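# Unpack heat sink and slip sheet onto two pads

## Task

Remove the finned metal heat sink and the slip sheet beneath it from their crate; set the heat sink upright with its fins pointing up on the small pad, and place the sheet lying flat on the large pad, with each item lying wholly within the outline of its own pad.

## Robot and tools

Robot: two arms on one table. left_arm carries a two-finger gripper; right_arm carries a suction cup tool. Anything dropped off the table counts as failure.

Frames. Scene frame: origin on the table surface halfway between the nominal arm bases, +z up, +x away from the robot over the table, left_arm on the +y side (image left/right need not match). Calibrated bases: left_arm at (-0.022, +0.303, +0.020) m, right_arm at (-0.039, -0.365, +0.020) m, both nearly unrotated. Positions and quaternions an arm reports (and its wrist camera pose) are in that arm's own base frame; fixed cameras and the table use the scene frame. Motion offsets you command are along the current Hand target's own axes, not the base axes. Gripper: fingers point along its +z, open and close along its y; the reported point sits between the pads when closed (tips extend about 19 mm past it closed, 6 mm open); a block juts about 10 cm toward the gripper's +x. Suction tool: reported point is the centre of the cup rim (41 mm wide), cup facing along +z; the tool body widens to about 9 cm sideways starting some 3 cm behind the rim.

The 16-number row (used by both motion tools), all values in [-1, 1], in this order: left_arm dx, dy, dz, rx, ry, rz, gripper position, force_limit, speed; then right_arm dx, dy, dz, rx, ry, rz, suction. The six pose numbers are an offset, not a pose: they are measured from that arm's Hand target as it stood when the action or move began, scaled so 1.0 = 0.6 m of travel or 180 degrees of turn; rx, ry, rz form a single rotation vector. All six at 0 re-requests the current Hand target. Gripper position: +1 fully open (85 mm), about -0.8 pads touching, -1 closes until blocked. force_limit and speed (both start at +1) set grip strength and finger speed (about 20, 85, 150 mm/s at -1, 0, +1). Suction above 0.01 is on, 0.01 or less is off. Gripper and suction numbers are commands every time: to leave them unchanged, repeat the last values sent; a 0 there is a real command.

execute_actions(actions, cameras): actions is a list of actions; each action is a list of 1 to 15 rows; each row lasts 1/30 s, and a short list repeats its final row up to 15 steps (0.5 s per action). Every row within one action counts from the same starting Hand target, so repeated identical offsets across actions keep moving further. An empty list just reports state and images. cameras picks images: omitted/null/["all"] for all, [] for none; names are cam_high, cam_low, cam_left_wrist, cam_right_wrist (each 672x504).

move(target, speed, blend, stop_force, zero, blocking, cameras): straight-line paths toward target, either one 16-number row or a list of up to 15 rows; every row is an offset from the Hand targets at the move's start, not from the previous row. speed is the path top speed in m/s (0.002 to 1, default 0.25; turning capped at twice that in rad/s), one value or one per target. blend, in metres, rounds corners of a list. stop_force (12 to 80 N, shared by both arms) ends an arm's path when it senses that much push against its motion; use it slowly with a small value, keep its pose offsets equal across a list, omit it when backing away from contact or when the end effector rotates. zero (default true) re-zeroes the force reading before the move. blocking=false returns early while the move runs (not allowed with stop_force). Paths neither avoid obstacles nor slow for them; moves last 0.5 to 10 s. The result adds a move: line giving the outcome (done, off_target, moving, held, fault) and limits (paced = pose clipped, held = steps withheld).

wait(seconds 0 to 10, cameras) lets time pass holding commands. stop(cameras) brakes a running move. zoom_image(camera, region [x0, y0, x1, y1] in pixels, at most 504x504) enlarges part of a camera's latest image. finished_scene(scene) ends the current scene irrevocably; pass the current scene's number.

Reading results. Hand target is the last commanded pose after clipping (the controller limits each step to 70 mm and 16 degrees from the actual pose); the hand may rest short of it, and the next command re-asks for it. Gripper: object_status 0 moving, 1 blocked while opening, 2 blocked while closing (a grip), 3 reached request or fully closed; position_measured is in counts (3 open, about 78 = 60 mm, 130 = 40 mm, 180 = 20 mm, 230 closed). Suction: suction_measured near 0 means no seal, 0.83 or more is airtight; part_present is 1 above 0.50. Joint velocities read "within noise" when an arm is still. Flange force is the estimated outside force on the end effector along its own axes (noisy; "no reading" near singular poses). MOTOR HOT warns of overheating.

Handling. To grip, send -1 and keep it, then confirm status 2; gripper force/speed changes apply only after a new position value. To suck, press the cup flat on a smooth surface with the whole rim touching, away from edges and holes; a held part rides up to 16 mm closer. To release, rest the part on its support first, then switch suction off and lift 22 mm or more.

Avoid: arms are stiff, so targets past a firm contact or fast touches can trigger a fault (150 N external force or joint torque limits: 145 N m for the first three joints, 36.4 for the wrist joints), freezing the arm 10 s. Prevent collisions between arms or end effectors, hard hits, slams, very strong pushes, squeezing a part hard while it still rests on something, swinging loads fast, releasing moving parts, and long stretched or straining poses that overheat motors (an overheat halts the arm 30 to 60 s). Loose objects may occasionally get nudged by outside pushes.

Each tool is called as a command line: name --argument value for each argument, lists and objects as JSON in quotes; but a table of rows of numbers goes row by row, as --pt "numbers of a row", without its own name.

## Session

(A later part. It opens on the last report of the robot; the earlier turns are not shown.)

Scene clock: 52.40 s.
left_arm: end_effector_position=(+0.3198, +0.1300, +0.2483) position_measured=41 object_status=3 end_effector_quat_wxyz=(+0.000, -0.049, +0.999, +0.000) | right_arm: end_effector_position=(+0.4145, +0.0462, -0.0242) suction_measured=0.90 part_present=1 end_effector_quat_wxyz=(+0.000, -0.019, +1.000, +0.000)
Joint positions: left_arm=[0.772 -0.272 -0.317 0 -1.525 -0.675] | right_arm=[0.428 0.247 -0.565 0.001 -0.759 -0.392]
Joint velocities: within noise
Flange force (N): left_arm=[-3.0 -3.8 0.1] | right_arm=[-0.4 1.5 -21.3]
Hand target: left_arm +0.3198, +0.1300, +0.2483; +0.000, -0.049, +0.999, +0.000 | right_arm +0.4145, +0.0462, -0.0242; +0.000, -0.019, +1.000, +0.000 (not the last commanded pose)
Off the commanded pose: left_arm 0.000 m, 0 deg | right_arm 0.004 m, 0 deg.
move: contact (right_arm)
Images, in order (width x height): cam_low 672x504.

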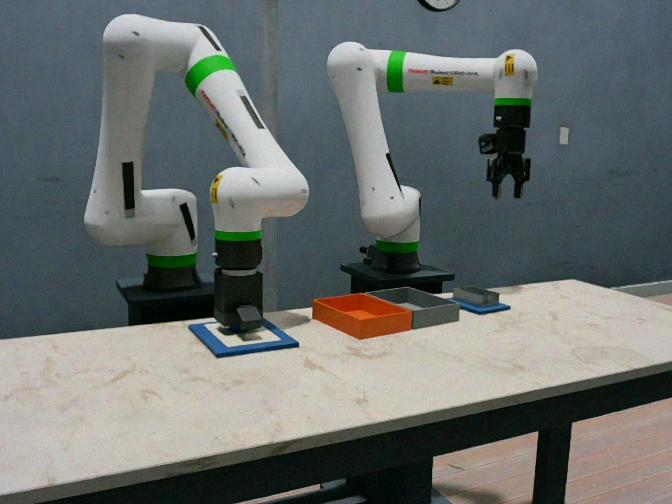

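execute_actions --actions '[[[0,0,0,0,0,0,0.7,-0.7,-1,0,0,0,0,0,0,0],[0,0,0,0,0,0,0.7,-0.7,-1,0,0,-0.001,0,0,0,0],[0,0,0,0,0,0,0.7,-0.7,-1,0,0,-0.002,0,0,0,0],[0,0,0,0,0,0,0.7,-0.7,-1,0,0,-0.003,0,0,0,0],[0,0,0,0,0,0,0.7,-0.7,-1,0,0,-0.004,0,0,0,0],[0,0,0,0,0,0,0.7,-0.7,-1,0,0,-0.006,0,0,0,0],[0,0,0,0,0,0,0.7,-0.7,-1,0,0,-0.008,0,0,0,0],[0,0,0,0,0,0,0.7,-0.7,-1,0,0,-0.010,0,0,0,0],[0,0,0,0,0,0,0.7,-0.7,-1,0,0,-0.012,0,0,0,0],[0,0,0,0,0,0,0.7,-0.7,-1,0,0,-0.014,0,0,0,0],[0,0,0,0,0,0,0.7,-0.7,-1,0,0,-0.016,0,0,0,0],[0,0,0,0,0,0,0.7,-0.7,-1,0,0,-0.018,0,0,0,0],[0,0,0,0,0,0,0.7,-0.7,-1,0,0,-0.019,0,0,0,0],[0,0,0,0,0,0,0.7,-0.7,-1,0,0,-0.02,0,0,0,0]]]' --cameras '[]'

move --pt "0 0 0 0 0 0 0.7 -0.7 -1 0 0 -0.06 0 0 0 0" --pt "0 0 0 0 0 0 0.7 -0.7 -1 -0.05 0 -0.4 0 0 0 0" --speed '[0.03,0.25]'

zoom_image --camera "cam_low" --region '[170, 260, 330, 370]'

Scene clock: 54.63 s.
left_arm: end_effector_position=(+0.3198, +0.1300, +0.2483) position_measured=41 object_status=3 end_effector_quat_wxyz=(+0.000, -0.049, +0.999, +0.000) | right_arm: end_effector_position=(+0.4145, +0.0462, -0.0122) suction_measured=0.00 part_present=0 end_effector_quat_wxyz=(+0.000, -0.019, +1.000, +0.000)
Joint positions: left_arm=[0.772 -0.272 -0.317 0 -1.525 -0.675] | right_arm=[0.428 0.222 -0.557 0.001 -0.791 -0.392]
Joint velocities: within noise
Flange force (N): left_arm=[-2.8 -4.1 0.2] | right_arm=[-6.0 1.2 -0.9]
Hand target: left_arm +0.3198, +0.1300, +0.2483; +0.000, -0.049, +0.999, +0.000 | right_arm +0.4145, +0.0462, -0.0122; +0.000, -0.019, +1.000, +0.000
Off the commanded pose: left_arm 0.000 m, 0 deg | right_arm 0.000 m, 0 deg.
No camera images: "cameras" was empty.

Scene clock: 57.17 s.
left_arm: end_effector_position=(+0.3198, +0.1300, +0.2483) position_measured=41 object_status=3 end_effector_quat_wxyz=(+0.000, -0.049, +0.999, +0.000) | right_arm: end_effector_position=(+0.4444, +0.0474, +0.2278) suction_measured=0.00 part_present=0 end_effector_quat_wxyz=(+0.000, -0.019, +1.000, +0.000)
Joint positions: left_arm=[0.772 -0.272 -0.317 0 -1.525 -0.675] | right_arm=[0.402 0.009 -0.16 0 -1.402 -0.365]
Joint velocities: within noise
Flange force (N): left_arm=[-3.4 -4.1 -0.2] | right_arm=[-5.1 1.1 -1.2]
Hand target: left_arm +0.3198, +0.1300, +0.2483; +0.000, -0.049, +0.999, +0.000 | right_arm +0.4444, +0.0474, +0.2278; +0.000, -0.019, +1.000, +0.000
Off the commanded pose: left_arm 0.000 m, 0 deg | right_arm 0.000 m, 0 deg.
move: done
camera_calibration:
cam_left_wrist: T_world_to_cam=[[0.00891703, 0.999603, 0.0267273, -0.132035], [0.947831, -0.0169665, 0.318321, -0.363775], [0.318648, 0.0224945, -0.947606, 0.246895], [0, 0, 0, 1]] pos_world=[0.267302, 0.120257, 0.353286]
cam_right_wrist: T_world_to_cam=[[-0.00282416, -0.995792, 0.0916015, 0.0359302], [-0.922576, 0.0379352, 0.383947, 0.363617], [-0.385806, -0.083425, -0.9188, 0.461818], [0, 0, 0, 1]] pos_world=[0.513738, 0.0605122, 0.281418]

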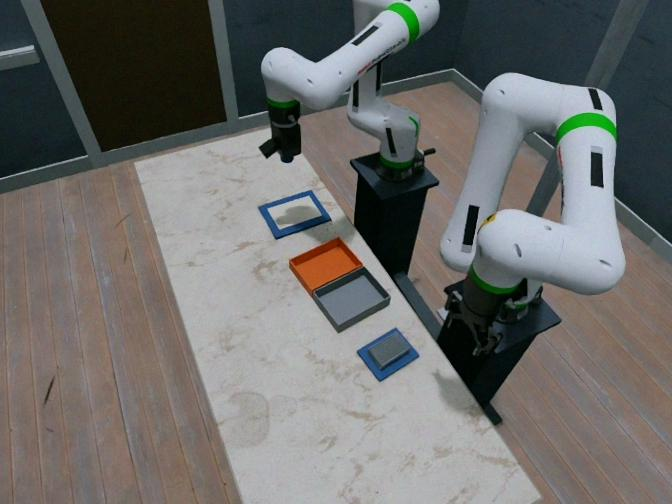

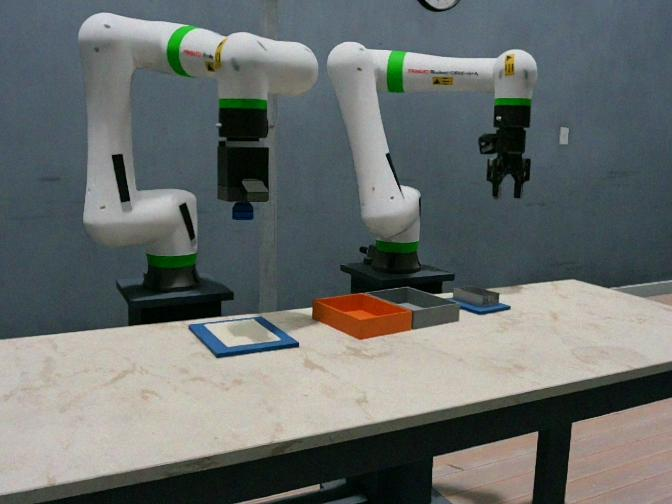

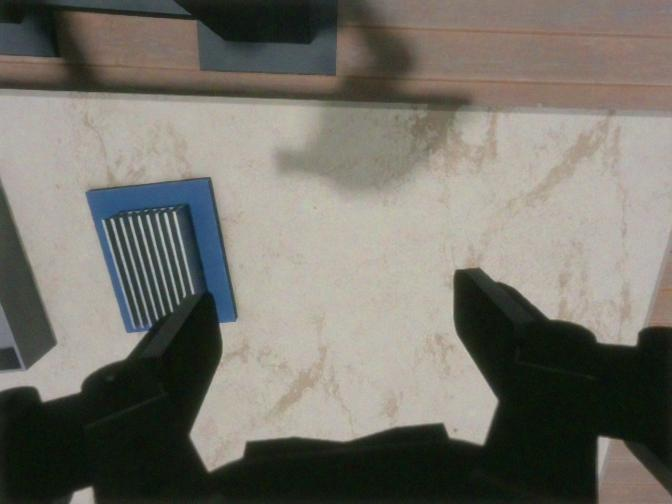

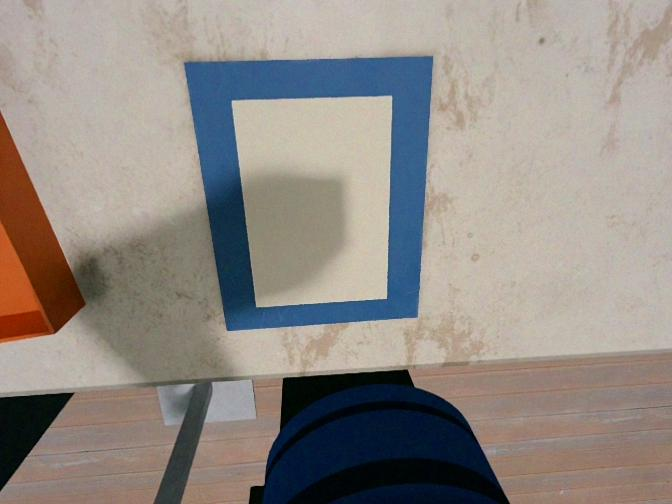

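Scaled by 3.150 from the camera's 672x504 image, which has a finer 960x720 frame.

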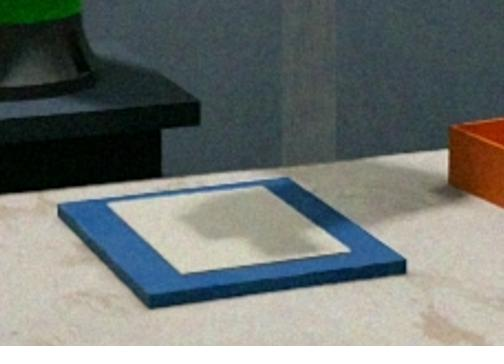

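finished_scene --scene 3

The scene is finished: the task was done.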